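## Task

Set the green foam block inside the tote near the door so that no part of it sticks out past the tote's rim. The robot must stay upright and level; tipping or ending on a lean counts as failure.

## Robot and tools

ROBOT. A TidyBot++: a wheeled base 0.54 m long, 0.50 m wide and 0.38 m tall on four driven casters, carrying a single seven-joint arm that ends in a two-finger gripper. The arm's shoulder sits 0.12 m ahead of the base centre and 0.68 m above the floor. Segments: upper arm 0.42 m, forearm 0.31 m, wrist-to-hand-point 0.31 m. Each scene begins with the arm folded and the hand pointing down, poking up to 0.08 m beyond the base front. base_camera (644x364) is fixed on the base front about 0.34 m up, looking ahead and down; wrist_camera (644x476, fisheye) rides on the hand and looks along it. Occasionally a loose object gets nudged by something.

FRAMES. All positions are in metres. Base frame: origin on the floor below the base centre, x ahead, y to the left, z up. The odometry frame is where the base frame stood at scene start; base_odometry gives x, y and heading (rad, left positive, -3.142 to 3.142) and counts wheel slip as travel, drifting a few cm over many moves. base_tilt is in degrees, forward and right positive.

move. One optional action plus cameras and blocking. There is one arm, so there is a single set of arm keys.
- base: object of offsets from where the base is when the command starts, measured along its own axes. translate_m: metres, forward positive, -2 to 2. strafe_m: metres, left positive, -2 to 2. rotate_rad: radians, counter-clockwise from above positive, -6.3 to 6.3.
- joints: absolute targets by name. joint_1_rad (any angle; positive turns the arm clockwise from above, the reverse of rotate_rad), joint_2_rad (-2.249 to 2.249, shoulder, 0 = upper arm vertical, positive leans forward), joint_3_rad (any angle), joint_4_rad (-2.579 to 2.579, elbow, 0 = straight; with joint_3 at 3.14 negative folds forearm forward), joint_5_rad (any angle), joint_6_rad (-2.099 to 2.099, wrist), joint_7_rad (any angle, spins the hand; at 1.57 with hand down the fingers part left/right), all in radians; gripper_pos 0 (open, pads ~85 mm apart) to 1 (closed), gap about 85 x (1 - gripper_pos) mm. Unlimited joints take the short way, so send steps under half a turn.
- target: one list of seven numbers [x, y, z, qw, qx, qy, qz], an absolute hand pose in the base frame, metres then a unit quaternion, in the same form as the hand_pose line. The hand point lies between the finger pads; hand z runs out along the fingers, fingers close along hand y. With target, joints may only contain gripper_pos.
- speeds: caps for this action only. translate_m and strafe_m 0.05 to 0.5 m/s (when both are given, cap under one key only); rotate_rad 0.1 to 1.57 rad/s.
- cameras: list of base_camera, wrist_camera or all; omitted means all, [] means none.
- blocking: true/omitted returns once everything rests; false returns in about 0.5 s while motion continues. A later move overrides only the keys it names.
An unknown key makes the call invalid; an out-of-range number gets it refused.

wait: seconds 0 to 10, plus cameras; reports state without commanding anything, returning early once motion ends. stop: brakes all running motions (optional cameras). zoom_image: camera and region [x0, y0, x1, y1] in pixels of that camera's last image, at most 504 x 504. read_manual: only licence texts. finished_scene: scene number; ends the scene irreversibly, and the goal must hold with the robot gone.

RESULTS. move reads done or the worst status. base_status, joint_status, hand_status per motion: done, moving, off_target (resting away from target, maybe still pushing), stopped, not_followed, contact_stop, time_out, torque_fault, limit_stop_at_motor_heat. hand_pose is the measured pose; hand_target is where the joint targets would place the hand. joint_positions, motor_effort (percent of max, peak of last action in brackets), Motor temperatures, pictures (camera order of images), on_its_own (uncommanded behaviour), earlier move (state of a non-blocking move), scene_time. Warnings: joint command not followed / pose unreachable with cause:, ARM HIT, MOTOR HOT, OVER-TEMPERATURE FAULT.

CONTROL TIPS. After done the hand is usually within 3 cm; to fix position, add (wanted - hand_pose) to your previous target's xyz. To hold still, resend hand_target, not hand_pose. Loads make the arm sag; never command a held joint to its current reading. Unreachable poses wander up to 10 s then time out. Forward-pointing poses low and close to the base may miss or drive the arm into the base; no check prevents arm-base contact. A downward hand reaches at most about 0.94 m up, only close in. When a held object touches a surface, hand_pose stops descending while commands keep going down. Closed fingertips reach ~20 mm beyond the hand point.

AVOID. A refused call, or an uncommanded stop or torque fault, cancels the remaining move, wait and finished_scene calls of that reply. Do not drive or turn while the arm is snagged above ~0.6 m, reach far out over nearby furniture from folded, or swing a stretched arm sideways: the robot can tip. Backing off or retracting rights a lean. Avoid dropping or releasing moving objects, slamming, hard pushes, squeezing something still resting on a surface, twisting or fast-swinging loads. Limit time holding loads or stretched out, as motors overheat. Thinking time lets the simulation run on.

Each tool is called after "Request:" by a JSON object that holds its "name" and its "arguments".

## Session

Request:
{"name": "move", "arguments": {"joints": {"joint_6_rad": 0.35}}}

Request:
{"name": "move", "arguments": {"joints": {"joint_1_rad": 1.5}, "cameras": ["wrist_camera"]}}

Request:
{"name": "move", "arguments": {"joints": {"joint_1_rad": 3.0}, "cameras": ["wrist_camera"]}}

Request:
{"name": "move", "arguments": {"joints": {"joint_1_rad": -1.7}, "cameras": ["wrist_camera"]}}

Scene clock: 1.83 s.
Motor temperatures (°C): [26 30 24 26 39 33 35]
move: done
base_odometry: x=+0.000 y=+0.000 heading=+0.000
base_tilt: forward=-0.6 right=-0.1
base_status: not commanded
joint_positions: joint_1_rad=-0.046 joint_2_rad=-0.332 joint_3_rad=+3.171 joint_4_rad=-2.532 joint_5_rad=-0.047 joint_6_rad=+0.288 joint_7_rad=+1.542 gripper_pos=+0.000
joint_status: all done
motor_effort: joint_1_rad=+0(1) joint_2_rad=-7(7) joint_3_rad=+0(1) joint_4_rad=+19(19) joint_5_rad=+1(1) joint_6_rad=+8(8) joint_7_rad=+2(2)
hand_pose: x=+0.5296 y=+0.0036 z=+0.7905 quat_wxyz=(-0.025, +0.816, -0.030, +0.576) (m; base frame)
hand_target: x=+0.5337 y=+0.0027 z=+0.8052 quat_wxyz=(-0.025, +0.800, -0.030, +0.599) (m; base frame)
hand_status: not commanded
pictures: base_camera, wrist_camera
camera_calibration:
wrist_camera: T_world_to_cam=[[-0.0353612, -0.995546, -0.0873954, 0.0911658], [-0.315073, 0.0940959, -0.944391, 0.975224], [0.948409, -0.00585895, -0.316997, -0.117366], [0, 0, 0, 1]] pos_world=[0.421801, -0.00169252, 0.891756]

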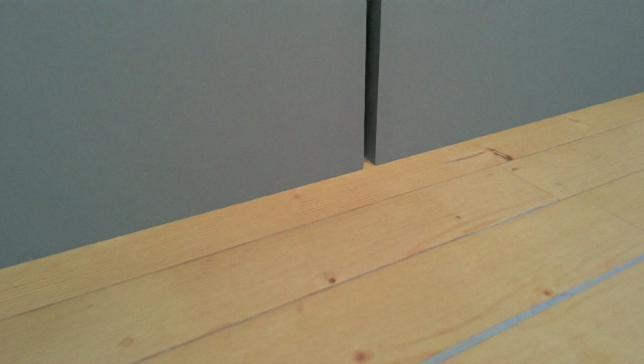

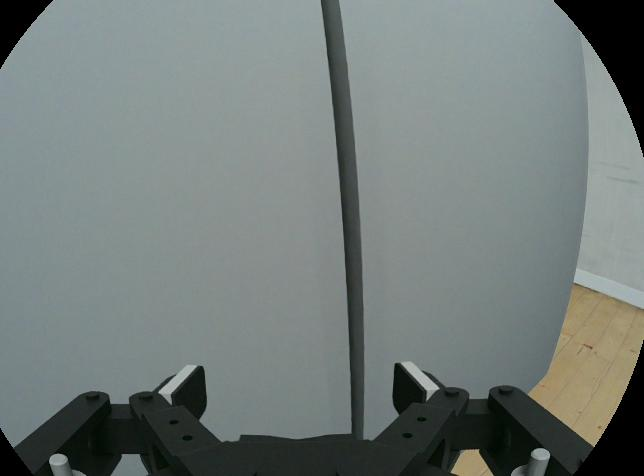

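Scene clock: 4.60 s.
Motor temperatures (°C): [26 30 24 26 39 33 35]
move: done
base_odometry: x=+0.000 y=+0.000 heading=+0.000
base_tilt: forward=-0.6 right=+0.0
base_status: not commanded
joint_positions: joint_1_rad=+1.477 joint_2_rad=-0.332 joint_3_rad=+3.171 joint_4_rad=-2.532 joint_5_rad=-0.047 joint_6_rad=+0.289 joint_7_rad=+1.542 gripper_pos=+0.000
joint_status: all done
motor_effort: joint_1_rad=+0(2) joint_2_rad=-7(9) joint_3_rad=+0(1) joint_4_rad=+18(19) joint_5_rad=+1(2) joint_6_rad=+7(8) joint_7_rad=+1(2)
hand_pose: x=+0.1421 y=-0.4100 z=+0.7907 quat_wxyz=(+0.380, +0.570, -0.585, +0.434) (m; base frame)
hand_target: x=+0.1319 y=-0.4145 z=+0.8052 quat_wxyz=(+0.400, +0.552, -0.580, +0.446) (m; base frame)
hand_status: not commanded
pictures: wrist_camera
camera_calibration:
wrist_camera: T_world_to_cam=[[-0.996098, -0.0118444, -0.0874571, 0.205579], [0.0791421, 0.318679, -0.944553, 0.928392], [0.0390584, -0.947789, -0.316498, -0.00960219], [0, 0, 0, 1]] pos_world=[0.131677, -0.302525, 0.891855]

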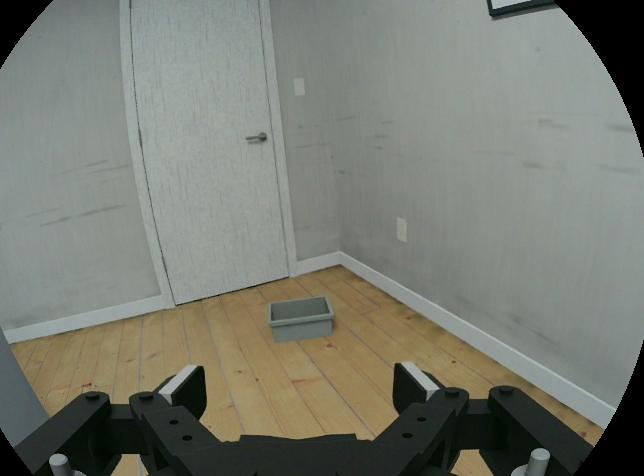

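Scene clock: 7.33 s.
Motor temperatures (°C): [26 30 24 26 39 33 35]
move: done
base_odometry: x=+0.000 y=+0.000 heading=+0.000
base_tilt: forward=-0.6 right=+0.0
base_status: not commanded
joint_positions: joint_1_rad=+2.977 joint_2_rad=-0.332 joint_3_rad=+3.171 joint_4_rad=-2.532 joint_5_rad=-0.047 joint_6_rad=+0.289 joint_7_rad=+1.542 gripper_pos=+0.000
joint_status: all done
motor_effort: joint_1_rad=-1(2) joint_2_rad=-7(8) joint_3_rad=+1(1) joint_4_rad=+19(19) joint_5_rad=+1(2) joint_6_rad=+8(8) joint_7_rad=+1(2)
hand_pose: x=-0.2884 y=-0.0520 z=+0.7907 quat_wxyz=(+0.574, +0.019, -0.817, +0.059) (m; base frame)
hand_target: x=-0.2936 y=-0.0422 z=+0.8052 quat_wxyz=(+0.597, +0.008, -0.801, +0.053) (m; base frame)
hand_status: not commanded
pictures: wrist_camera
camera_calibration:
wrist_camera: T_world_to_cam=[[-0.0823297, 0.992763, -0.087424, 0.0967806], [0.323371, -0.0563649, -0.944592, 0.899442], [-0.942684, -0.106038, -0.31639, 0.107109], [0, 0, 0, 1]] pos_world=[-0.181915, -0.0340255, 0.891955]

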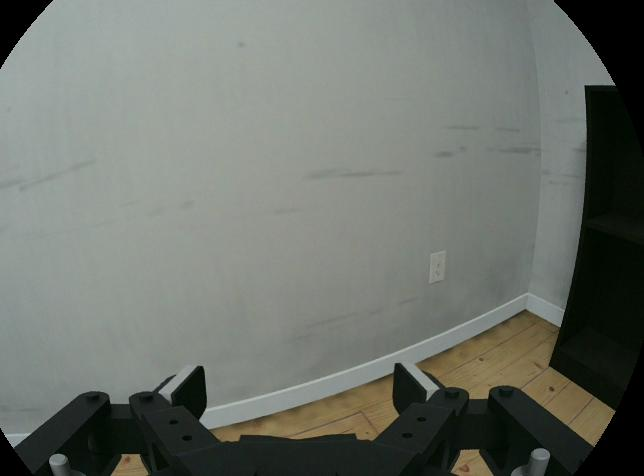

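Scene clock: 10.13 s.
Motor temperatures (°C): [26 30 24 26 39 33 35]
move: done
base_odometry: x=+0.000 y=+0.000 heading=+0.000
base_tilt: forward=-0.6 right=+0.0
base_status: not commanded
joint_positions: joint_1_rad=+4.560 joint_2_rad=-0.332 joint_3_rad=+3.171 joint_4_rad=-2.532 joint_5_rad=-0.047 joint_6_rad=+0.289 joint_7_rad=+1.542 gripper_pos=+0.000
joint_status: all done
motor_effort: joint_1_rad=+0(2) joint_2_rad=-7(8) joint_3_rad=+1(1) joint_4_rad=+19(19) joint_5_rad=+1(2) joint_6_rad=+8(8) joint_7_rad=+0(1)
hand_pose: x=+0.0720 y=+0.4080 z=+0.7908 quat_wxyz=(+0.445, -0.568, -0.587, -0.367) (m; base frame)
hand_target: x=+0.0819 y=+0.4130 z=+0.8052 quat_wxyz=(+0.457, -0.564, -0.569, -0.387) (m; base frame)
hand_status: not commanded
pictures: wrist_camera
camera_calibration:
wrist_camera: T_world_to_cam=[[0.993702, 0.070018, -0.0874837, -0.0311738], [-0.060435, -0.322552, -0.944621, 0.945114], [-0.0943585, 0.943959, -0.316289, 0.00603529], [0, 0, 0, 1]] pos_world=[0.088665, 0.301334, 0.891955]

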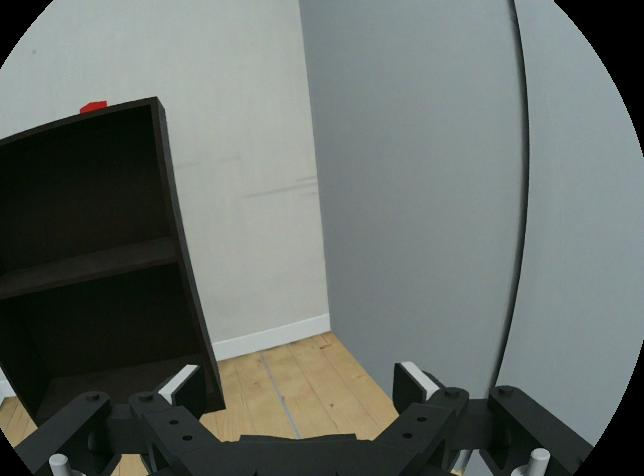

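Request:
{"name": "move", "arguments": {"joints": {"joint_1_rad": 0.0, "joint_2_rad": -0.33, "joint_3_rad": 3.14, "joint_4_rad": -2.53, "joint_5_rad": 0.0, "joint_6_rad": -0.2, "joint_7_rad": 1.57}, "base": {"rotate_rad": -2.76}, "cameras": ["base_camera", "wrist_camera"]}}

Scene clock: 45.80 s.
Motor temperatures (°C): [26 30 24 27 38 33 35]
move: done
base_odometry: x=+0.000 y=+0.000 heading=-2.759
base_tilt: forward=-0.6 right=-0.1
base_status: done
joint_positions: joint_1_rad=+6.263 joint_2_rad=-0.332 joint_3_rad=+3.167 joint_4_rad=-2.529 joint_5_rad=-0.042 joint_6_rad=-0.127 joint_7_rad=+1.542 gripper_pos=+0.000
joint_status: all done
motor_effort: joint_1_rad=+0(2) joint_2_rad=-6(9) joint_3_rad=+0(2) joint_4_rad=+18(19) joint_5_rad=+1(2) joint_6_rad=+5(8) joint_7_rad=+1(3)
hand_pose: x=+0.4642 y=+0.0019 z=+0.6829 quat_wxyz=(+0.020, -0.917, +0.034, -0.397) (m; base frame)
hand_target: x=+0.4470 y=+0.0018 z=+0.6653 quat_wxyz=(+0.000, -0.932, +0.000, -0.362) (m; base frame)
hand_status: not commanded
pictures: base_camera, wrist_camera
camera_calibration:
wrist_camera: T_world_to_cam=[[-0.0674166, -0.995392, -0.0681862, 0.0795044], [-0.666096, 0.095784, -0.739691, 0.876268], [0.742813, -0.0044489, -0.669484, 0.246691], [0, 0, 0, 1]] pos_world=[0.405793, -0.00369682, 0.818744]

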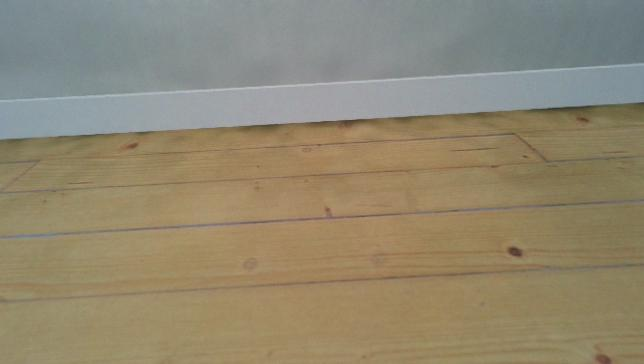

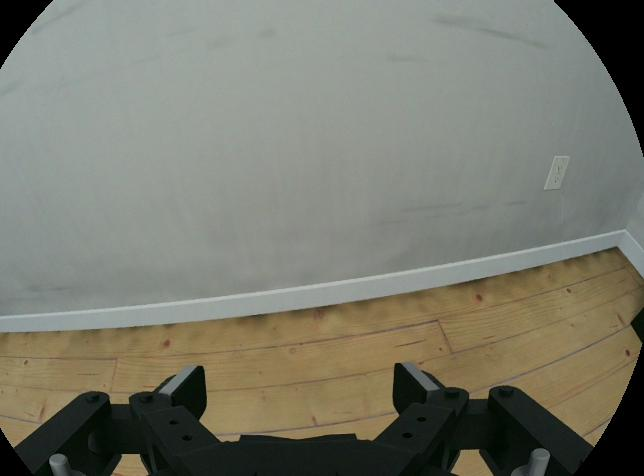

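Request:
{"name": "move", "arguments": {"base": {"translate_m": -0.2, "strafe_m": 1.2}, "cameras": ["base_camera", "wrist_camera"]}}

Scene clock: 55.47 s.
Motor temperatures (°C): [26 30 24 27 38 33 35]
move: done
base_odometry: x=+0.634 y=-1.039 heading=-2.760
base_tilt: forward=-0.6 right=+0.0
base_status: done
joint_positions: joint_1_rad=+6.263 joint_2_rad=-0.332 joint_3_rad=+3.161 joint_4_rad=-2.529 joint_5_rad=-0.042 joint_6_rad=-0.129 joint_7_rad=+1.542 gripper_pos=+0.000
joint_status: not commanded
motor_effort: joint_1_rad=+0(1) joint_2_rad=-5(7) joint_3_rad=+1(2) joint_4_rad=+18(18) joint_5_rad=+1(2) joint_6_rad=+5(7) joint_7_rad=+1(2)
hand_pose: x=+0.4637 y=+0.0035 z=+0.6825 quat_wxyz=(+0.020, -0.917, +0.032, -0.397) (m; base frame)
hand_target: x=+0.4470 y=+0.0018 z=+0.6653 quat_wxyz=(+0.000, -0.932, +0.000, -0.362) (m; base frame)
hand_status: not commanded
pictures: base_camera, wrist_camera
camera_calibration:
wrist_camera: T_world_to_cam=[[-0.0625609, -0.995851, -0.0660847, 0.077377], [-0.667876, 0.0909766, -0.738692, 0.875648], [0.741639, -0.00207687, -0.670796, 0.248203], [0, 0, 0, 1]] pos_world=[0.405588, -0.00209199, 0.81844]

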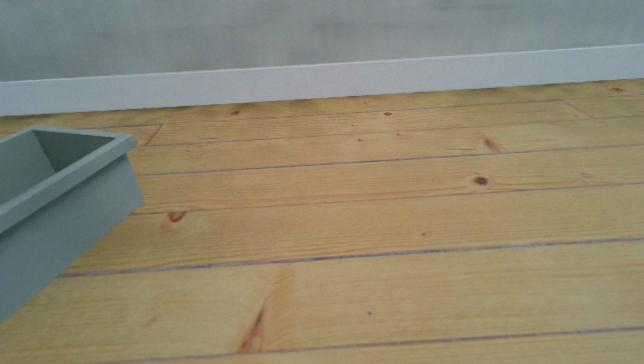

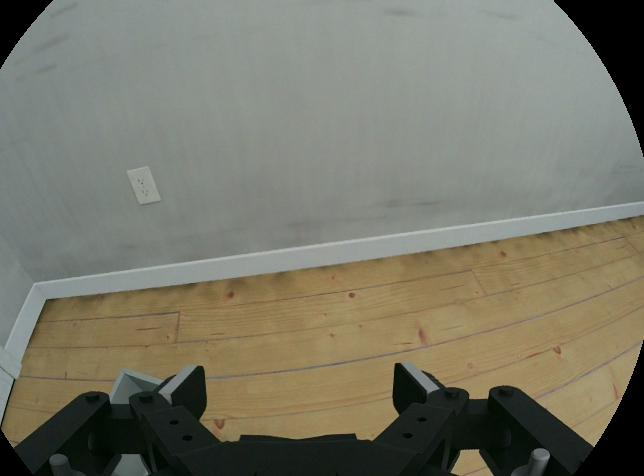

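Request:
{"name": "move", "arguments": {"base": {"strafe_m": 0.58}, "cameras": ["base_camera", "wrist_camera"]}}

Scene clock: 63.30 s.
Motor temperatures (°C): [26 30 24 27 38 33 35]
move: done
base_odometry: x=+0.850 y=-1.577 heading=-2.759
base_tilt: forward=-0.6 right=-0.1
base_status: done
joint_positions: joint_1_rad=+6.264 joint_2_rad=-0.332 joint_3_rad=+3.158 joint_4_rad=-2.529 joint_5_rad=-0.041 joint_6_rad=-0.129 joint_7_rad=+1.542 gripper_pos=+0.000
joint_status: not commanded
motor_effort: joint_1_rad=+0(1) joint_2_rad=-6(7) joint_3_rad=+0(2) joint_4_rad=+18(18) joint_5_rad=+1(1) joint_6_rad=+6(6) joint_7_rad=+0(2)
hand_pose: x=+0.4636 y=+0.0043 z=+0.6825 quat_wxyz=(+0.020, -0.917, +0.031, -0.397) (m; base frame)
hand_target: x=+0.4470 y=+0.0018 z=+0.6653 quat_wxyz=(+0.000, -0.932, +0.000, -0.362) (m; base frame)
hand_status: not commanded
pictures: base_camera, wrist_camera
camera_calibration:
wrist_camera: T_world_to_cam=[[-0.0601546, -0.996069, -0.0650182, 0.0763268], [-0.668198, 0.0885718, -0.738693, 0.875699], [0.741548, -0.00099079, -0.670899, 0.248328], [0, 0, 0, 1]] pos_world=[0.405584, -0.00128948, 0.818439]

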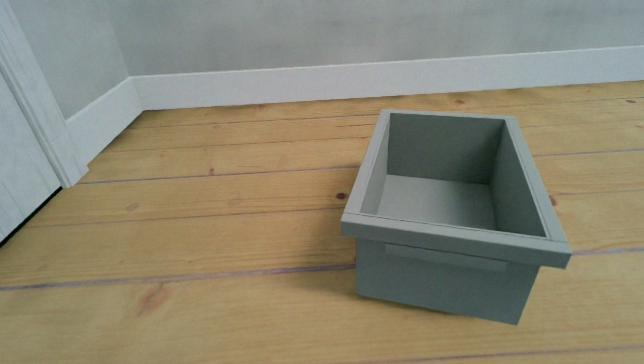

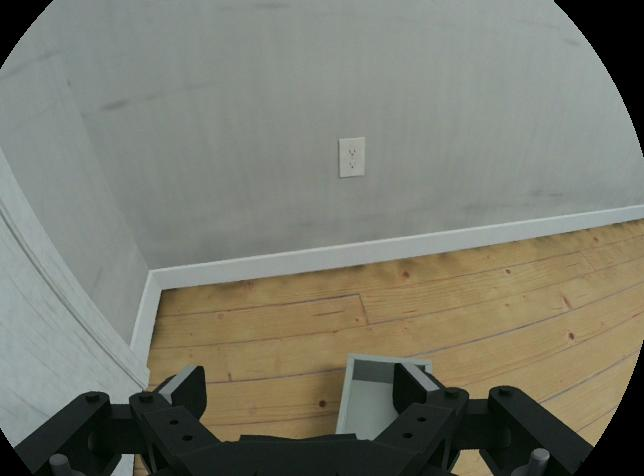

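Request:
{"name": "move", "arguments": {"base": {"translate_m": -1.75, "strafe_m": -0.01}, "joints": {"joint_1_rad": 0.5, "joint_2_rad": -0.3, "joint_3_rad": 3.14, "joint_4_rad": -1.6, "joint_5_rad": 0.0, "joint_6_rad": -0.8, "joint_7_rad": 1.57}, "cameras": ["base_camera", "wrist_camera"]}}

Scene clock: 81.70 s.
Motor temperatures (°C): [26 30 24 27 38 33 35]
move: done
base_odometry: x=+2.470 y=-0.915 heading=-2.760
base_tilt: forward=-0.6 right=+0.0
base_status: done
joint_positions: joint_1_rad=+6.762 joint_2_rad=-0.323 joint_3_rad=+3.158 joint_4_rad=-1.604 joint_5_rad=-0.040 joint_6_rad=-0.729 joint_7_rad=+1.542 gripper_pos=+0.000
joint_status: all done
motor_effort: joint_1_rad=+0(2) joint_2_rad=-9(13) joint_3_rad=+1(2) joint_4_rad=+21(22) joint_5_rad=+0(2) joint_6_rad=+7(8) joint_7_rad=+1(2)
hand_pose: x=+0.5184 y=-0.2065 z=+1.0388 quat_wxyz=(-0.103, -0.813, +0.225, -0.527) (m; base frame)
hand_target: x=+0.5125 y=-0.2125 z=+1.0107 quat_wxyz=(-0.123, -0.841, +0.214, -0.482) (m; base frame)
hand_status: not commanded
pictures: base_camera, wrist_camera
camera_calibration:
wrist_camera: T_world_to_cam=[[-0.48884, -0.868621, -0.0808249, 0.157788], [-0.319577, 0.264515, -0.909891, 1.22766], [0.811731, -0.418961, -0.406897, 0.0496583], [0, 0, 0, 1]] pos_world=[0.429157, -0.166873, 1.15]

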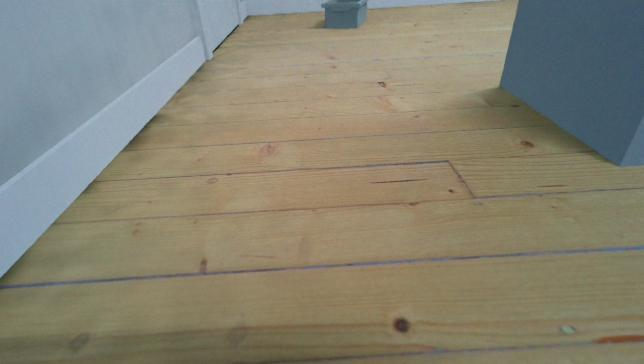

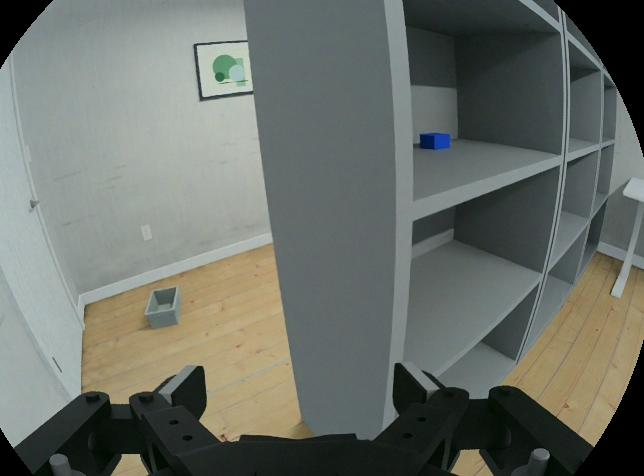

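Request:
{"name": "zoom_image", "arguments": {"camera": "wrist_camera", "region": [390, 0, 644, 400]}}

Request:
{"name": "move", "arguments": {"joints": {"joint_1_rad": 1.1, "joint_2_rad": -0.3, "joint_3_rad": 3.14, "joint_4_rad": -1.6, "joint_5_rad": 0.0, "joint_6_rad": -0.8, "joint_7_rad": 1.57}, "cameras": ["wrist_camera"]}}

Scaled by 1.260.

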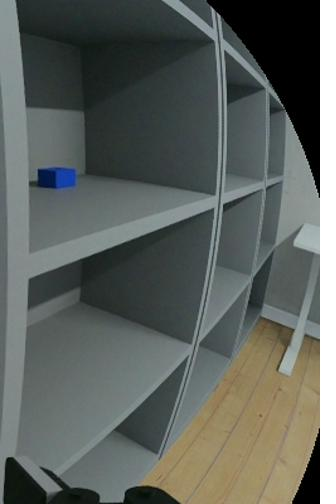

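Scene clock: 85.37 s.
Motor temperatures (°C): [26 30 24 27 38 33 35]
move: done
base_odometry: x=+2.470 y=-0.915 heading=-2.760
base_tilt: forward=-0.7 right=+0.0
base_status: not commanded
joint_positions: joint_1_rad=+7.361 joint_2_rad=-0.323 joint_3_rad=+3.158 joint_4_rad=-1.604 joint_5_rad=-0.038 joint_6_rad=-0.729 joint_7_rad=+1.542 gripper_pos=+0.000
joint_status: all done
motor_effort: joint_1_rad=+0(1) joint_2_rad=-9(11) joint_3_rad=+1(2) joint_4_rad=+21(22) joint_5_rad=+0(1) joint_6_rad=+7(8) joint_7_rad=+1(2)
hand_pose: x=+0.3320 y=-0.3960 z=+1.0388 quat_wxyz=(-0.254, -0.711, +0.455, -0.473) (m; base frame)
hand_target: x=+0.3238 y=-0.3976 z=+1.0107 quat_wxyz=(-0.260, -0.740, +0.453, -0.424) (m; base frame)
hand_status: not commanded
pictures: wrist_camera
camera_calibration:
wrist_camera: T_world_to_cam=[[-0.894011, -0.441025, -0.078999, 0.204013], [-0.115939, 0.398031, -0.910016, 1.20361], [0.432783, -0.804406, -0.406977, 0.0947827], [0, 0, 0, 1]] pos_world=[0.280916, -0.312857, 1.15]

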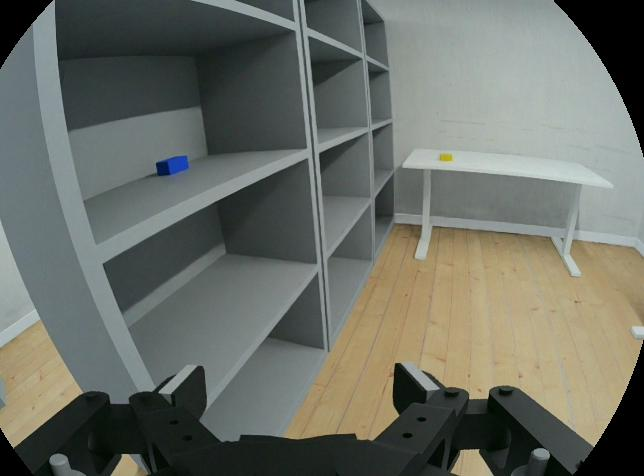

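Request:
{"name": "zoom_image", "arguments": {"camera": "wrist_camera", "region": [280, 0, 460, 350]}}

Request:
{"name": "move", "arguments": {"joints": {"joint_1_rad": 2.0, "joint_2_rad": -0.3, "joint_3_rad": 3.14, "joint_4_rad": -1.6, "joint_5_rad": 0.0, "joint_6_rad": -0.8, "joint_7_rad": 1.57}, "cameras": ["wrist_camera"]}}

Scaled by 1.440.

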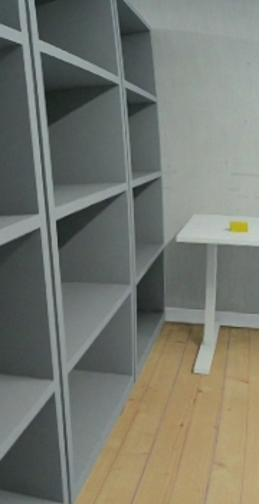

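Scene clock: 89.67 s.
Motor temperatures (°C): [26 30 24 27 38 33 35]
move: done
base_odometry: x=+2.470 y=-0.915 heading=-2.760
base_tilt: forward=-0.6 right=+0.0
base_status: not commanded
joint_positions: joint_1_rad=+8.261 joint_2_rad=-0.323 joint_3_rad=+3.158 joint_4_rad=-1.604 joint_5_rad=-0.037 joint_6_rad=-0.729 joint_7_rad=+1.542 gripper_pos=+0.000
joint_status: all done
motor_effort: joint_1_rad=+0(2) joint_2_rad=-10(12) joint_3_rad=+1(2) joint_4_rad=+21(23) joint_5_rad=+0(2) joint_6_rad=+7(9) joint_7_rad=+1(2)
hand_pose: x=-0.0589 y=-0.4129 z=+1.0388 quat_wxyz=(-0.435, -0.442, +0.719, -0.315) (m; base frame)
hand_target: x=-0.0651 y=-0.4076 z=+1.0107 quat_wxyz=(-0.418, -0.469, +0.730, -0.269) (m; base frame)
hand_status: not commanded
pictures: wrist_camera
camera_calibration:
wrist_camera: T_world_to_cam=[[-0.901186, 0.426336, -0.0781185, 0.203861], [0.239039, 0.338521, -0.91009, 1.16143], [-0.361559, -0.838834, -0.406981, 0.189356], [0, 0, 0, 1]] pos_world=[-0.025447, -0.321243, 1.15]

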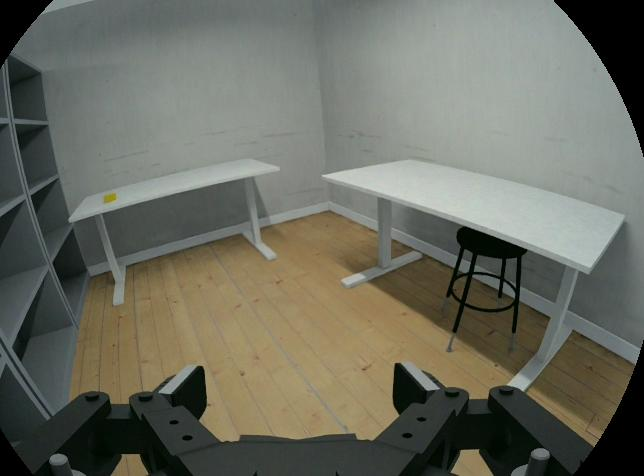

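Request:
{"name": "move", "arguments": {"base": {"strafe_m": -1.2}, "joints": {"joint_1_rad": 0.5, "joint_2_rad": -0.3, "joint_3_rad": 3.14, "joint_4_rad": -1.6, "joint_5_rad": 0.0, "joint_6_rad": -0.8, "joint_7_rad": 1.57}, "cameras": ["base_camera", "wrist_camera"]}}

Scene clock: 97.57 s.
Motor temperatures (°C): [26 30 24 27 38 33 35]
move: done
base_odometry: x=+2.023 y=+0.199 heading=-2.760
base_tilt: forward=-0.6 right=+0.0
base_status: done
joint_positions: joint_1_rad=+6.806 joint_2_rad=-0.317 joint_3_rad=+3.157 joint_4_rad=-1.603 joint_5_rad=-0.036 joint_6_rad=-0.730 joint_7_rad=+1.542 gripper_pos=+0.000
joint_status: all done
motor_effort: joint_1_rad=+0(2) joint_2_rad=-11(13) joint_3_rad=+1(2) joint_4_rad=+21(23) joint_5_rad=+0(2) joint_6_rad=+7(9) joint_7_rad=+1(3)
hand_pose: x=+0.5107 y=-0.2249 z=+1.0360 quat_wxyz=(-0.115, -0.810, +0.242, -0.521) (m; base frame)
hand_target: x=+0.5125 y=-0.2125 z=+1.0107 quat_wxyz=(-0.123, -0.841, +0.214, -0.482) (m; base frame)
hand_status: not commanded
pictures: base_camera, wrist_camera
camera_calibration:
wrist_camera: T_world_to_cam=[[-0.527158, -0.846312, -0.0765507, 0.157866], [-0.315045, 0.27831, -0.907353, 1.22568], [0.789209, -0.454202, -0.41334, 0.0573009], [0, 0, 0, 1]] pos_world=[0.424143, -0.18149, 1.1479]

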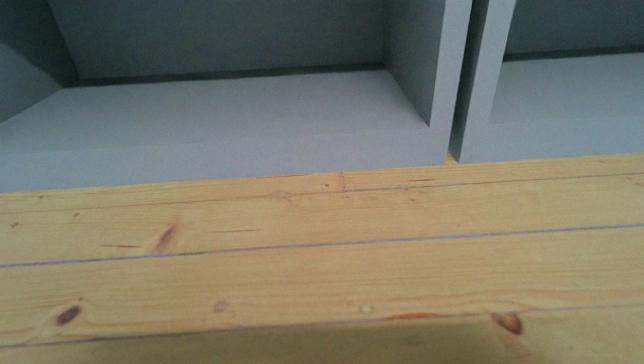

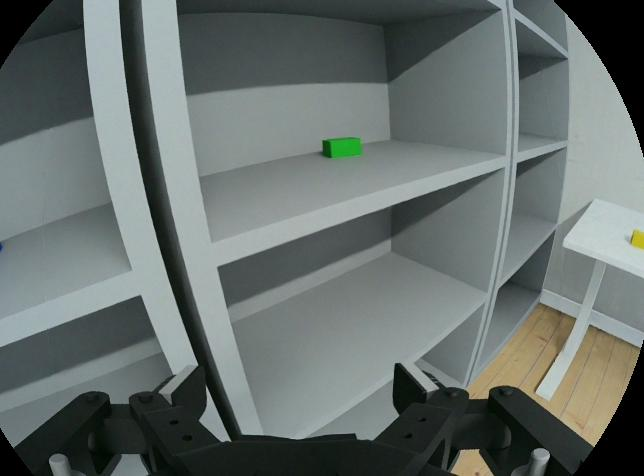

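Request:
{"name": "zoom_image", "arguments": {"camera": "wrist_camera", "region": [290, 110, 390, 190]}}

Scaled by 5.040.

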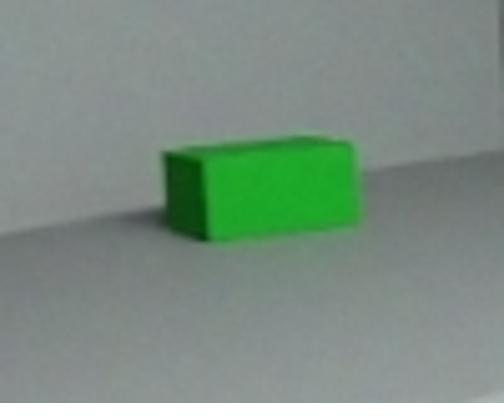

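Request:
{"name": "move", "arguments": {"base": {"strafe_m": -0.7, "translate_m": 0.14}, "joints": {"joint_1_rad": 0.0, "joint_2_rad": -0.3, "joint_3_rad": 3.14, "joint_4_rad": -1.6, "joint_5_rad": 0.0, "joint_6_rad": -0.8, "joint_7_rad": 1.57}, "cameras": ["base_camera", "wrist_camera"]}}

Request:
{"name": "zoom_image", "arguments": {"camera": "wrist_camera", "region": [260, 100, 400, 240]}}

Scene clock: 151.80 s.
Motor temperatures (°C): [26 30 24 27 38 33 35]
move: done
base_odometry: x=+1.632 y=+0.797 heading=-2.761
base_tilt: forward=-0.6 right=+0.0
base_status: done
joint_positions: joint_1_rad=+6.306 joint_2_rad=-0.317 joint_3_rad=+3.153 joint_4_rad=-1.603 joint_5_rad=-0.036 joint_6_rad=-0.730 joint_7_rad=+1.542 gripper_pos=+0.000
joint_status: all done
motor_effort: joint_1_rad=+0(2) joint_2_rad=-9(12) joint_3_rad=+1(3) joint_4_rad=+22(23) joint_5_rad=+0(2) joint_6_rad=+7(9) joint_7_rad=+0(2)
hand_pose: x=+0.5705 y=-0.0073 z=+1.0360 quat_wxyz=(+0.018, -0.845, +0.032, -0.533) (m; base frame)
hand_target: x=+0.5662 y=+0.0022 z=+1.0107 quat_wxyz=(+0.000, -0.867, +0.000, -0.498) (m; base frame)
hand_status: not commanded
pictures: base_camera, wrist_camera
camera_calibration:
wrist_camera: T_world_to_cam=[[-0.0526947, -0.995799, -0.0748872, 0.100102], [-0.410423, 0.0899612, -0.907447, 1.23709], [0.910371, -0.0170822, -0.41344, 0.0430557], [0, 0, 0, 1]] pos_world=[0.473811, -0.0108732, 1.14789]

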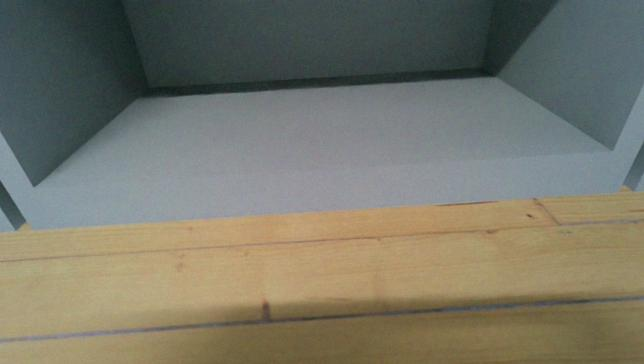

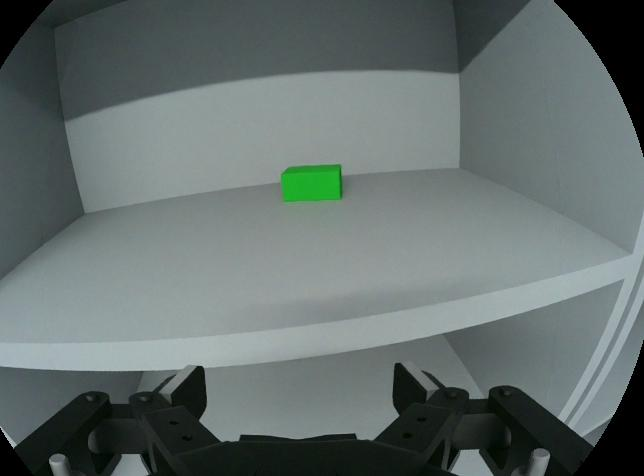

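Scaled by 3.600.

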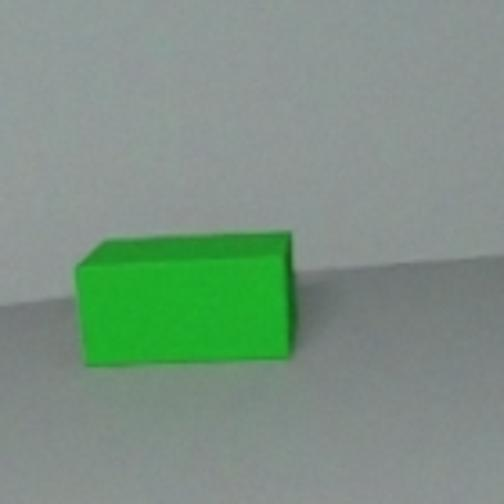

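Request:
{"name": "move", "arguments": {"base": {"translate_m": -0.1}, "target": [0.56, 0.10, 1.08, -0.1632, 0.8258, 0.3005, 0.4484], "cameras": ["wrist_camera"]}}

Request:
{"name": "move", "arguments": {"target": [0.60, 0.16, 1.08, -0.3067, 0.6732, 0.5649, 0.3655], "cameras": ["wrist_camera"]}}

Scene clock: 204.73 s.
Motor temperatures (°C): [26 30 24 27 38 33 35]
move: done
base_odometry: x=+1.725 y=+0.835 heading=-2.761
base_tilt: forward=-0.6 right=+0.0
base_status: done
joint_positions: joint_1_rad=+6.279 joint_2_rad=-0.097 joint_3_rad=+3.379 joint_4_rad=-1.162 joint_5_rad=-0.696 joint_6_rad=-1.318 joint_7_rad=+2.333 gripper_pos=+0.000
joint_status: not commanded
motor_effort: joint_1_rad=+0(1) joint_2_rad=-17(17) joint_3_rad=+1(1) joint_4_rad=+18(22) joint_5_rad=-5(5) joint_6_rad=+5(8) joint_7_rad=+1(2)
hand_pose: x=+0.5684 y=+0.0844 z=+1.0921 quat_wxyz=(+0.141, -0.829, -0.265, -0.471) (m; base frame)
hand_target: x=+0.5600 y=+0.1000 z=+1.0800 quat_wxyz=(+0.163, -0.826, -0.301, -0.448) (m; base frame)
hand_status: done (0.021 m and 5.5 deg from the pose sent, 0.116 m and 43.0 deg at the start)
pictures: wrist_camera
camera_calibration:
wrist_camera: T_world_to_cam=[[0.557255, -0.830304, 0.00789079, -0.255577], [-0.410433, -0.283696, -0.866638, 1.2658], [0.721811, 0.479699, -0.498876, 0.228286], [0, 0, 0, 1]] pos_world=[0.497168, 0.0373875, 1.21289]

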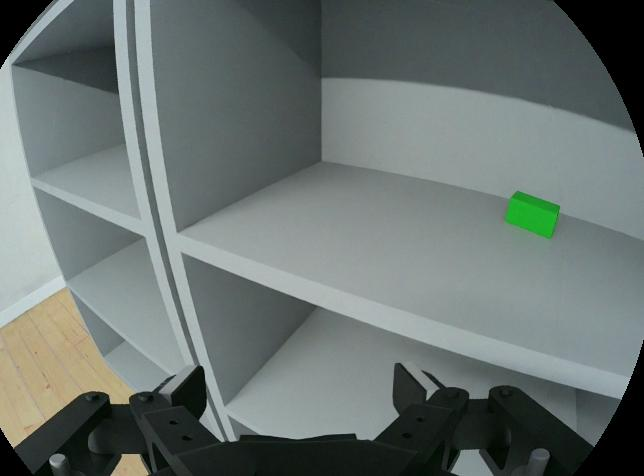

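Scene clock: 206.87 s.
Motor temperatures (°C): [26 30 24 27 38 33 35]
move: done
base_odometry: x=+1.725 y=+0.835 heading=-2.761
base_tilt: forward=-0.6 right=+0.0
base_status: not commanded
joint_positions: joint_1_rad=+6.620 joint_2_rad=+0.512 joint_3_rad=+2.585 joint_4_rad=-0.376 joint_5_rad=-0.696 joint_6_rad=-1.803 joint_7_rad=+2.442 gripper_pos=+0.000
joint_status: not commanded
motor_effort: joint_1_rad=+0(1) joint_2_rad=-29(32) joint_3_rad=-4(4) joint_4_rad=+14(19) joint_5_rad=-5(6) joint_6_rad=+4(5) joint_7_rad=+0(2)
hand_pose: x=+0.6092 y=+0.1734 z=+1.0981 quat_wxyz=(+0.301, -0.686, -0.537, -0.389) (m; base frame)
hand_target: x=+0.6000 y=+0.1600 z=+1.0800 quat_wxyz=(+0.307, -0.673, -0.565, -0.366) (m; base frame)
hand_status: done (0.024 m and 4.5 deg from the pose sent, 0.083 m and 45.1 deg at the start)
pictures: wrist_camera
camera_calibration:
wrist_camera: T_world_to_cam=[[0.965205, -0.261461, -0.00421908, -0.538274], [-0.134303, -0.481819, -0.865918, 1.17832], [0.224371, 0.836354, -0.500169, 0.401786], [0, 0, 0, 1]] pos_world=[0.587647, 0.0909612, 1.21901]

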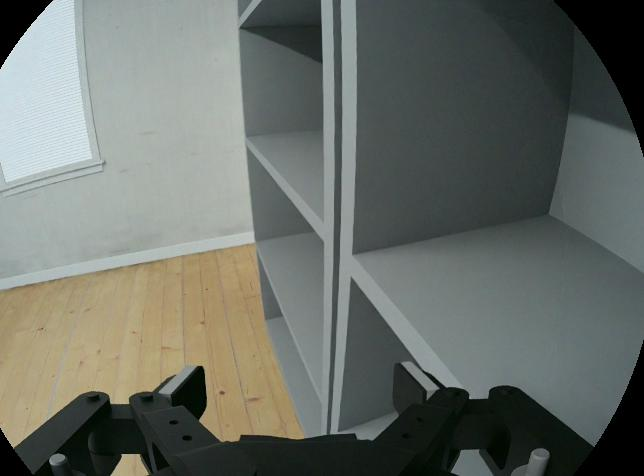

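Request:
{"name": "move", "arguments": {"target": [0.59, 0.14, 1.03, -0.3412, 0.6420, 0.5680, 0.3857], "cameras": ["wrist_camera"]}}

Scene clock: 229.73 s.
Motor temperatures (°C): [26 30 24 27 38 33 35]
move: done
base_odometry: x=+1.725 y=+0.835 heading=-2.761
base_tilt: forward=-0.6 right=+0.0
base_status: not commanded
joint_positions: joint_1_rad=+6.812 joint_2_rad=+0.456 joint_3_rad=+2.584 joint_4_rad=-0.799 joint_5_rad=-0.839 joint_6_rad=-1.806 joint_7_rad=+2.779 gripper_pos=+0.000
joint_status: not commanded
motor_effort: joint_1_rad=+0(1) joint_2_rad=-28(32) joint_3_rad=-4(5) joint_4_rad=+15(16) joint_5_rad=-6(7) joint_6_rad=+1(5) joint_7_rad=+1(2)
hand_pose: x=+0.5771 y=+0.1452 z=+1.0191 quat_wxyz=(+0.357, -0.648, -0.576, -0.348) (m; base frame)
hand_target: x=+0.5900 y=+0.1400 z=+1.0300 quat_wxyz=(+0.341, -0.642, -0.568, -0.386) (m; base frame)
hand_status: done (0.018 m and 4.8 deg from the pose sent, 0.078 m and 7.8 deg at the start)
pictures: wrist_camera
camera_calibration:
wrist_camera: T_world_to_cam=[[0.992491, -0.0998923, -0.0705881, -0.486572], [-0.110158, -0.479143, -0.870797, 1.08283], [0.0531641, 0.872034, -0.486549, 0.472795], [0, 0, 0, 1]] pos_world=[0.577065, 0.0579345, 1.13862]

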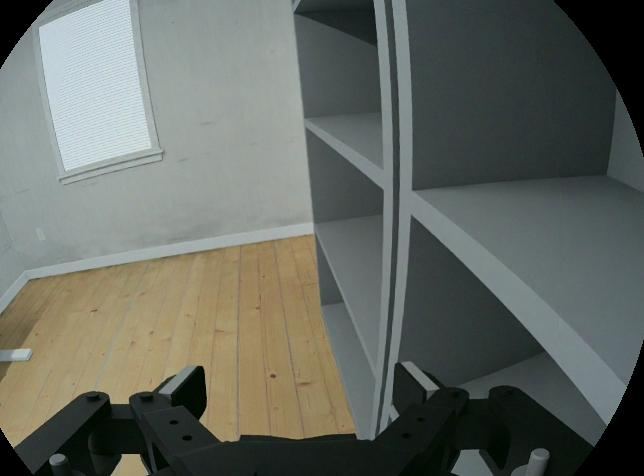

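Request:
{"name": "move", "arguments": {"joints": {"joint_1_rad": 0.260, "joint_2_rad": 0.386, "joint_3_rad": 3.14, "joint_4_rad": -0.796, "joint_5_rad": -1.104, "joint_6_rad": -1.832, "joint_7_rad": 2.837}, "base": {"strafe_m": -0.28, "translate_m": 0.1}, "speeds": {"strafe_m": 0.25}, "cameras": ["wrist_camera", "base_camera"]}}

Scene clock: 258.03 s.
Motor temperatures (°C): [26 30 24 27 38 33 35]
move: done
base_odometry: x=+1.528 y=+1.058 heading=-2.761
base_tilt: forward=-0.6 right=+0.0
base_status: done
joint_positions: joint_1_rad=+6.562 joint_2_rad=+0.401 joint_3_rad=+3.119 joint_4_rad=-0.800 joint_5_rad=-1.063 joint_6_rad=-1.806 joint_7_rad=+2.787 gripper_pos=+0.000
joint_status: all done
motor_effort: joint_1_rad=+0(4) joint_2_rad=-30(33) joint_3_rad=-2(5) joint_4_rad=+16(17) joint_5_rad=-6(8) joint_6_rad=+1(2) joint_7_rad=+1(2)
hand_pose: x=+0.6141 y=+0.1412 z=+1.0220 quat_wxyz=(+0.322, -0.692, -0.529, -0.371) (m; base frame)
hand_target: x=+0.5998 y=+0.1516 z=+1.0355 quat_wxyz=(+0.322, -0.663, -0.557, -0.383) (m; base frame)
hand_status: not commanded
pictures: base_camera, wrist_camera
camera_calibration:
wrist_camera: T_world_to_cam=[[0.96611, -0.250744, -0.0613076, -0.495419], [-0.177482, -0.472801, -0.86311, 1.11998], [0.187433, 0.844741, -0.50128, 0.412179], [0, 0, 0, 1]] pos_world=[0.60015, 0.05712, 1.14291]

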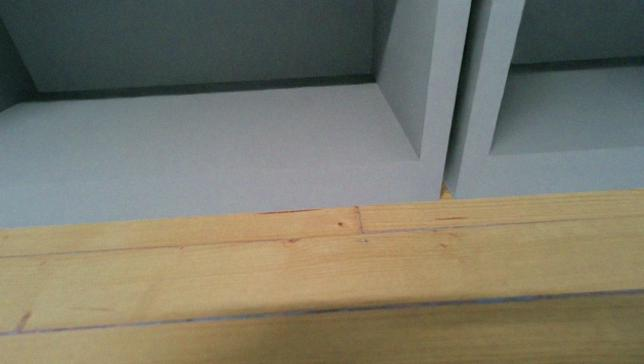

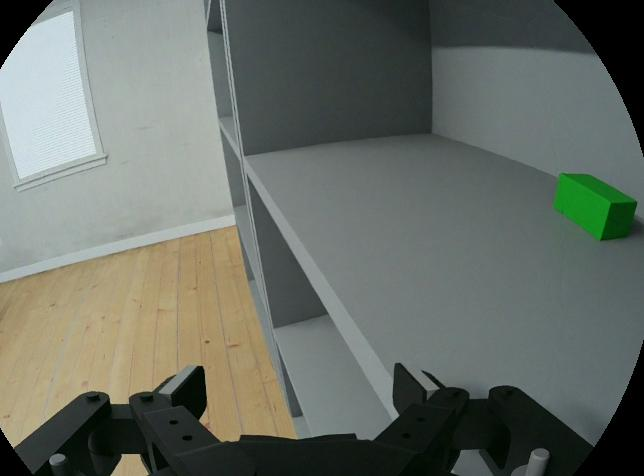

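Request:
{"name": "zoom_image", "arguments": {"camera": "wrist_camera", "region": [540, 150, 644, 254]}}

Scaled by 4.846.

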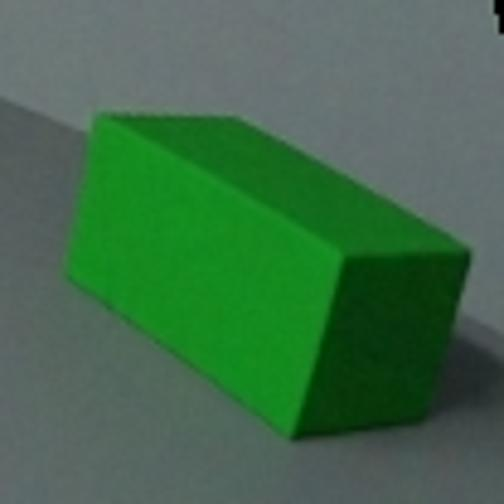

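Request:
{"name": "move", "arguments": {"base": {"strafe_m": 0.245, "translate_m": -0.12}, "cameras": []}}

Request:
{"name": "move", "arguments": {"joints": {"joint_1_rad": 0.0, "joint_2_rad": 0.250, "joint_3_rad": 3.14, "joint_4_rad": -0.660, "joint_5_rad": 0.0, "joint_6_rad": -1.34, "joint_7_rad": 1.57, "gripper_pos": 0.85}, "cameras": ["wrist_camera"]}}

Request:
{"name": "move", "arguments": {"joints": {"joint_1_rad": 0.0, "joint_2_rad": 0.332, "joint_3_rad": 3.14, "joint_4_rad": -0.599, "joint_5_rad": 0.0, "joint_6_rad": -1.49, "joint_7_rad": 1.57, "gripper_pos": 0.85}, "cameras": ["wrist_camera"]}}

Scene clock: 430.37 s.
Motor temperatures (°C): [26 31 23 27 38 33 35]
move: done
base_odometry: x=+1.731 y=+0.875 heading=-2.760
base_tilt: forward=-0.6 right=-0.1
base_status: done
joint_positions: joint_1_rad=+6.545 joint_2_rad=+0.387 joint_3_rad=+3.124 joint_4_rad=-0.800 joint_5_rad=-1.069 joint_6_rad=-1.806 joint_7_rad=+2.787 gripper_pos=+0.000
joint_status: not commanded
motor_effort: joint_1_rad=+0(5) joint_2_rad=-31(34) joint_3_rad=-2(4) joint_4_rad=+16(16) joint_5_rad=-7(7) joint_6_rad=+1(2) joint_7_rad=+1(2)
hand_pose: x=+0.6074 y=+0.1499 z=+1.0294 quat_wxyz=(+0.320, -0.685, -0.537, -0.374) (m; base frame)
hand_target: x=+0.5998 y=+0.1516 z=+1.0355 quat_wxyz=(+0.322, -0.663, -0.557, -0.383) (m; base frame)
hand_status: not commanded
pictures: none
No camera images: "cameras" was empty.

Scene clock: 432.37 s.
Motor temperatures (°C): [26 31 23 27 38 33 35]
move: done
base_odometry: x=+1.731 y=+0.875 heading=-2.760
base_tilt: forward=-0.6 right=-0.1
base_status: not commanded
joint_positions: joint_1_rad=+6.304 joint_2_rad=+0.260 joint_3_rad=+3.124 joint_4_rad=-0.664 joint_5_rad=-0.045 joint_6_rad=-1.405 joint_7_rad=+1.622 gripper_pos=+0.850
joint_status: all done
motor_effort: joint_1_rad=+0(1) joint_2_rad=-27(32) joint_3_rad=+0(2) joint_4_rad=+18(19) joint_5_rad=+1(7) joint_6_rad=+5(7) joint_7_rad=+0(2)
hand_pose: x=+0.7038 y=+0.0109 z=+1.0640 quat_wxyz=(+0.013, -0.918, -0.026, -0.395) (m; base frame)
hand_target: x=+0.7135 y=+0.0021 z=+1.0869 quat_wxyz=(+0.001, -0.902, +0.000, -0.431) (m; base frame)
hand_status: not commanded
pictures: wrist_camera
camera_calibration:
wrist_camera: T_world_to_cam=[[0.0381278, -0.999241, -0.0079966, -0.00772099], [-0.672203, -0.0197263, -0.740104, 1.32298], [0.739384, 0.0335939, -0.672445, 0.329039], [0, 0, 0, 1]] pos_world=[0.646321, 0.00732872, 1.20034]

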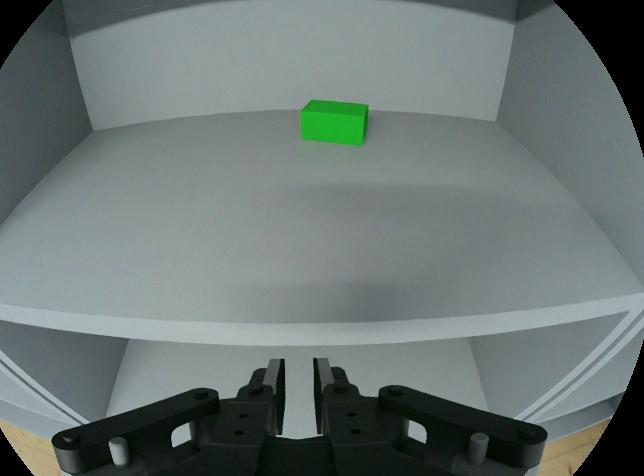

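Scene clock: 433.33 s.
Motor temperatures (°C): [26 31 23 27 38 33 35]
move: done
base_odometry: x=+1.731 y=+0.875 heading=-2.760
base_tilt: forward=-0.6 right=-0.1
base_status: not commanded
joint_positions: joint_1_rad=+6.304 joint_2_rad=+0.307 joint_3_rad=+3.124 joint_4_rad=-0.604 joint_5_rad=-0.042 joint_6_rad=-1.446 joint_7_rad=+1.620 gripper_pos=+0.850
joint_status: all done
motor_effort: joint_1_rad=+0(2) joint_2_rad=-29(31) joint_3_rad=+0(1) joint_4_rad=+17(19) joint_5_rad=+0(1) joint_6_rad=+5(7) joint_7_rad=+0(2)
hand_pose: x=+0.7142 y=+0.0098 z=+1.0555 quat_wxyz=(+0.013, -0.923, -0.025, -0.383) (m; base frame)
hand_target: x=+0.7137 y=+0.0021 z=+1.0334 quat_wxyz=(+0.001, -0.936, +0.000, -0.353) (m; base frame)
hand_status: not commanded
pictures: wrist_camera
camera_calibration:
wrist_camera: T_world_to_cam=[[0.0368029, -0.99929, -0.00802984, -0.00829827], [-0.692659, -0.0197163, -0.720996, 1.31808], [0.720326, 0.0320966, -0.692893, 0.350963], [0, 0, 0, 1]] pos_world=[0.660475, 0.00643054, 1.19344]

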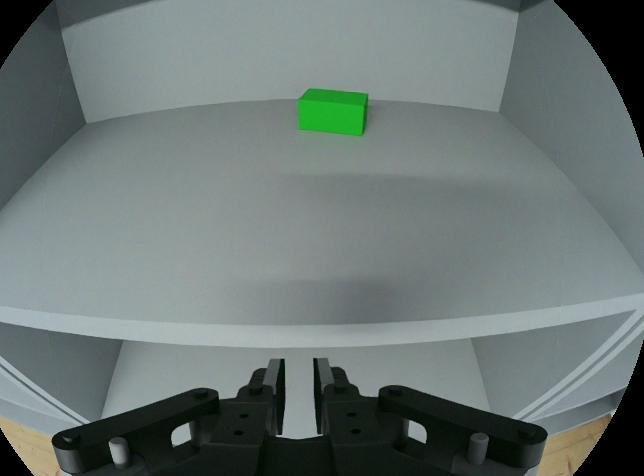

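Request:
{"name": "zoom_image", "arguments": {"camera": "wrist_camera", "region": [280, 70, 390, 150]}}

Scaled by 4.582.

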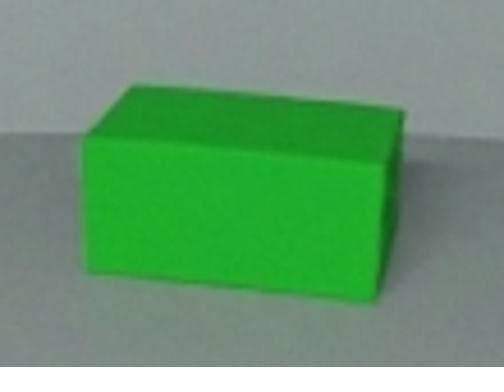

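Request:
{"name": "move", "arguments": {"joints": {"joint_1_rad": 0.0, "joint_2_rad": 0.215, "joint_3_rad": 3.14, "joint_4_rad": -0.64, "joint_5_rad": 0.0, "joint_6_rad": -1.27, "joint_7_rad": 1.57}, "base": {"translate_m": 0.25, "strafe_m": -0.025}, "speeds": {"translate_m": 0.25}, "cameras": ["base_camera", "wrist_camera"]}}

Scene clock: 468.00 s.
Motor temperatures (°C): [26 31 23 27 38 33 35]
move: done
base_odometry: x=+1.490 y=+0.805 heading=-2.760
base_tilt: forward=-0.6 right=-0.1
base_status: done
joint_positions: joint_1_rad=+6.302 joint_2_rad=+0.215 joint_3_rad=+3.124 joint_4_rad=-0.621 joint_5_rad=-0.040 joint_6_rad=-1.324 joint_7_rad=+1.620 gripper_pos=+0.850
joint_status: all done
motor_effort: joint_1_rad=+0(1) joint_2_rad=-26(30) joint_3_rad=+0(1) joint_4_rad=+18(19) joint_5_rad=+0(1) joint_6_rad=+7(7) joint_7_rad=+1(2)
hand_pose: x=+0.7005 y=+0.0106 z=+1.1306 quat_wxyz=(+0.009, -0.882, -0.025, -0.471) (m; base frame)
hand_target: x=+0.7107 y=+0.0021 z=+1.1353 quat_wxyz=(+0.001, -0.874, +0.000, -0.487) (m; base frame)
hand_status: not commanded
pictures: base_camera, wrist_camera
camera_calibration:
wrist_camera: T_world_to_cam=[[0.0335273, -0.999438, -0.000679513, -0.0124407], [-0.538651, -0.017497, -0.842347, 1.39206], [0.841862, 0.0286077, -0.538934, 0.153505], [0, 0, 0, 1]] pos_world=[0.621021, 0.00753172, 1.25532]

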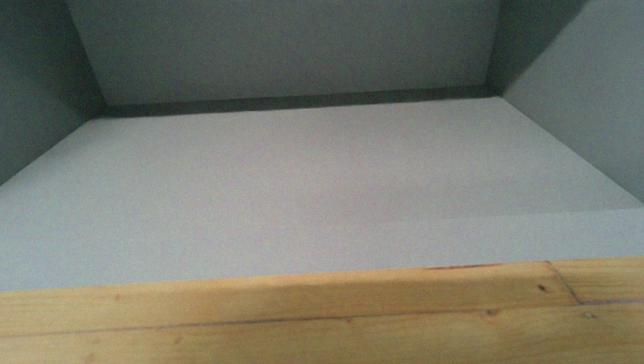

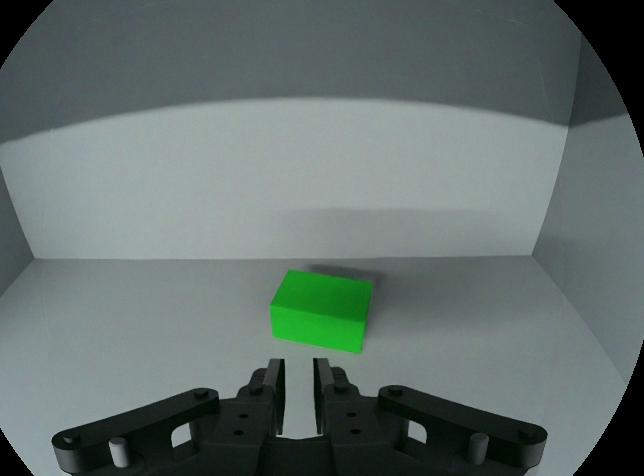

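Request:
{"name": "zoom_image", "arguments": {"camera": "wrist_camera", "region": [250, 240, 390, 380]}}

Scaled by 3.600.

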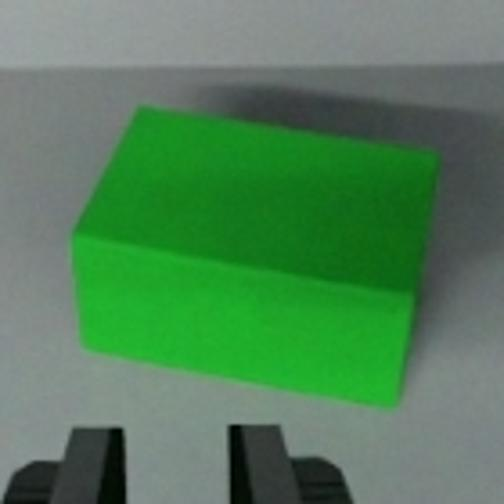

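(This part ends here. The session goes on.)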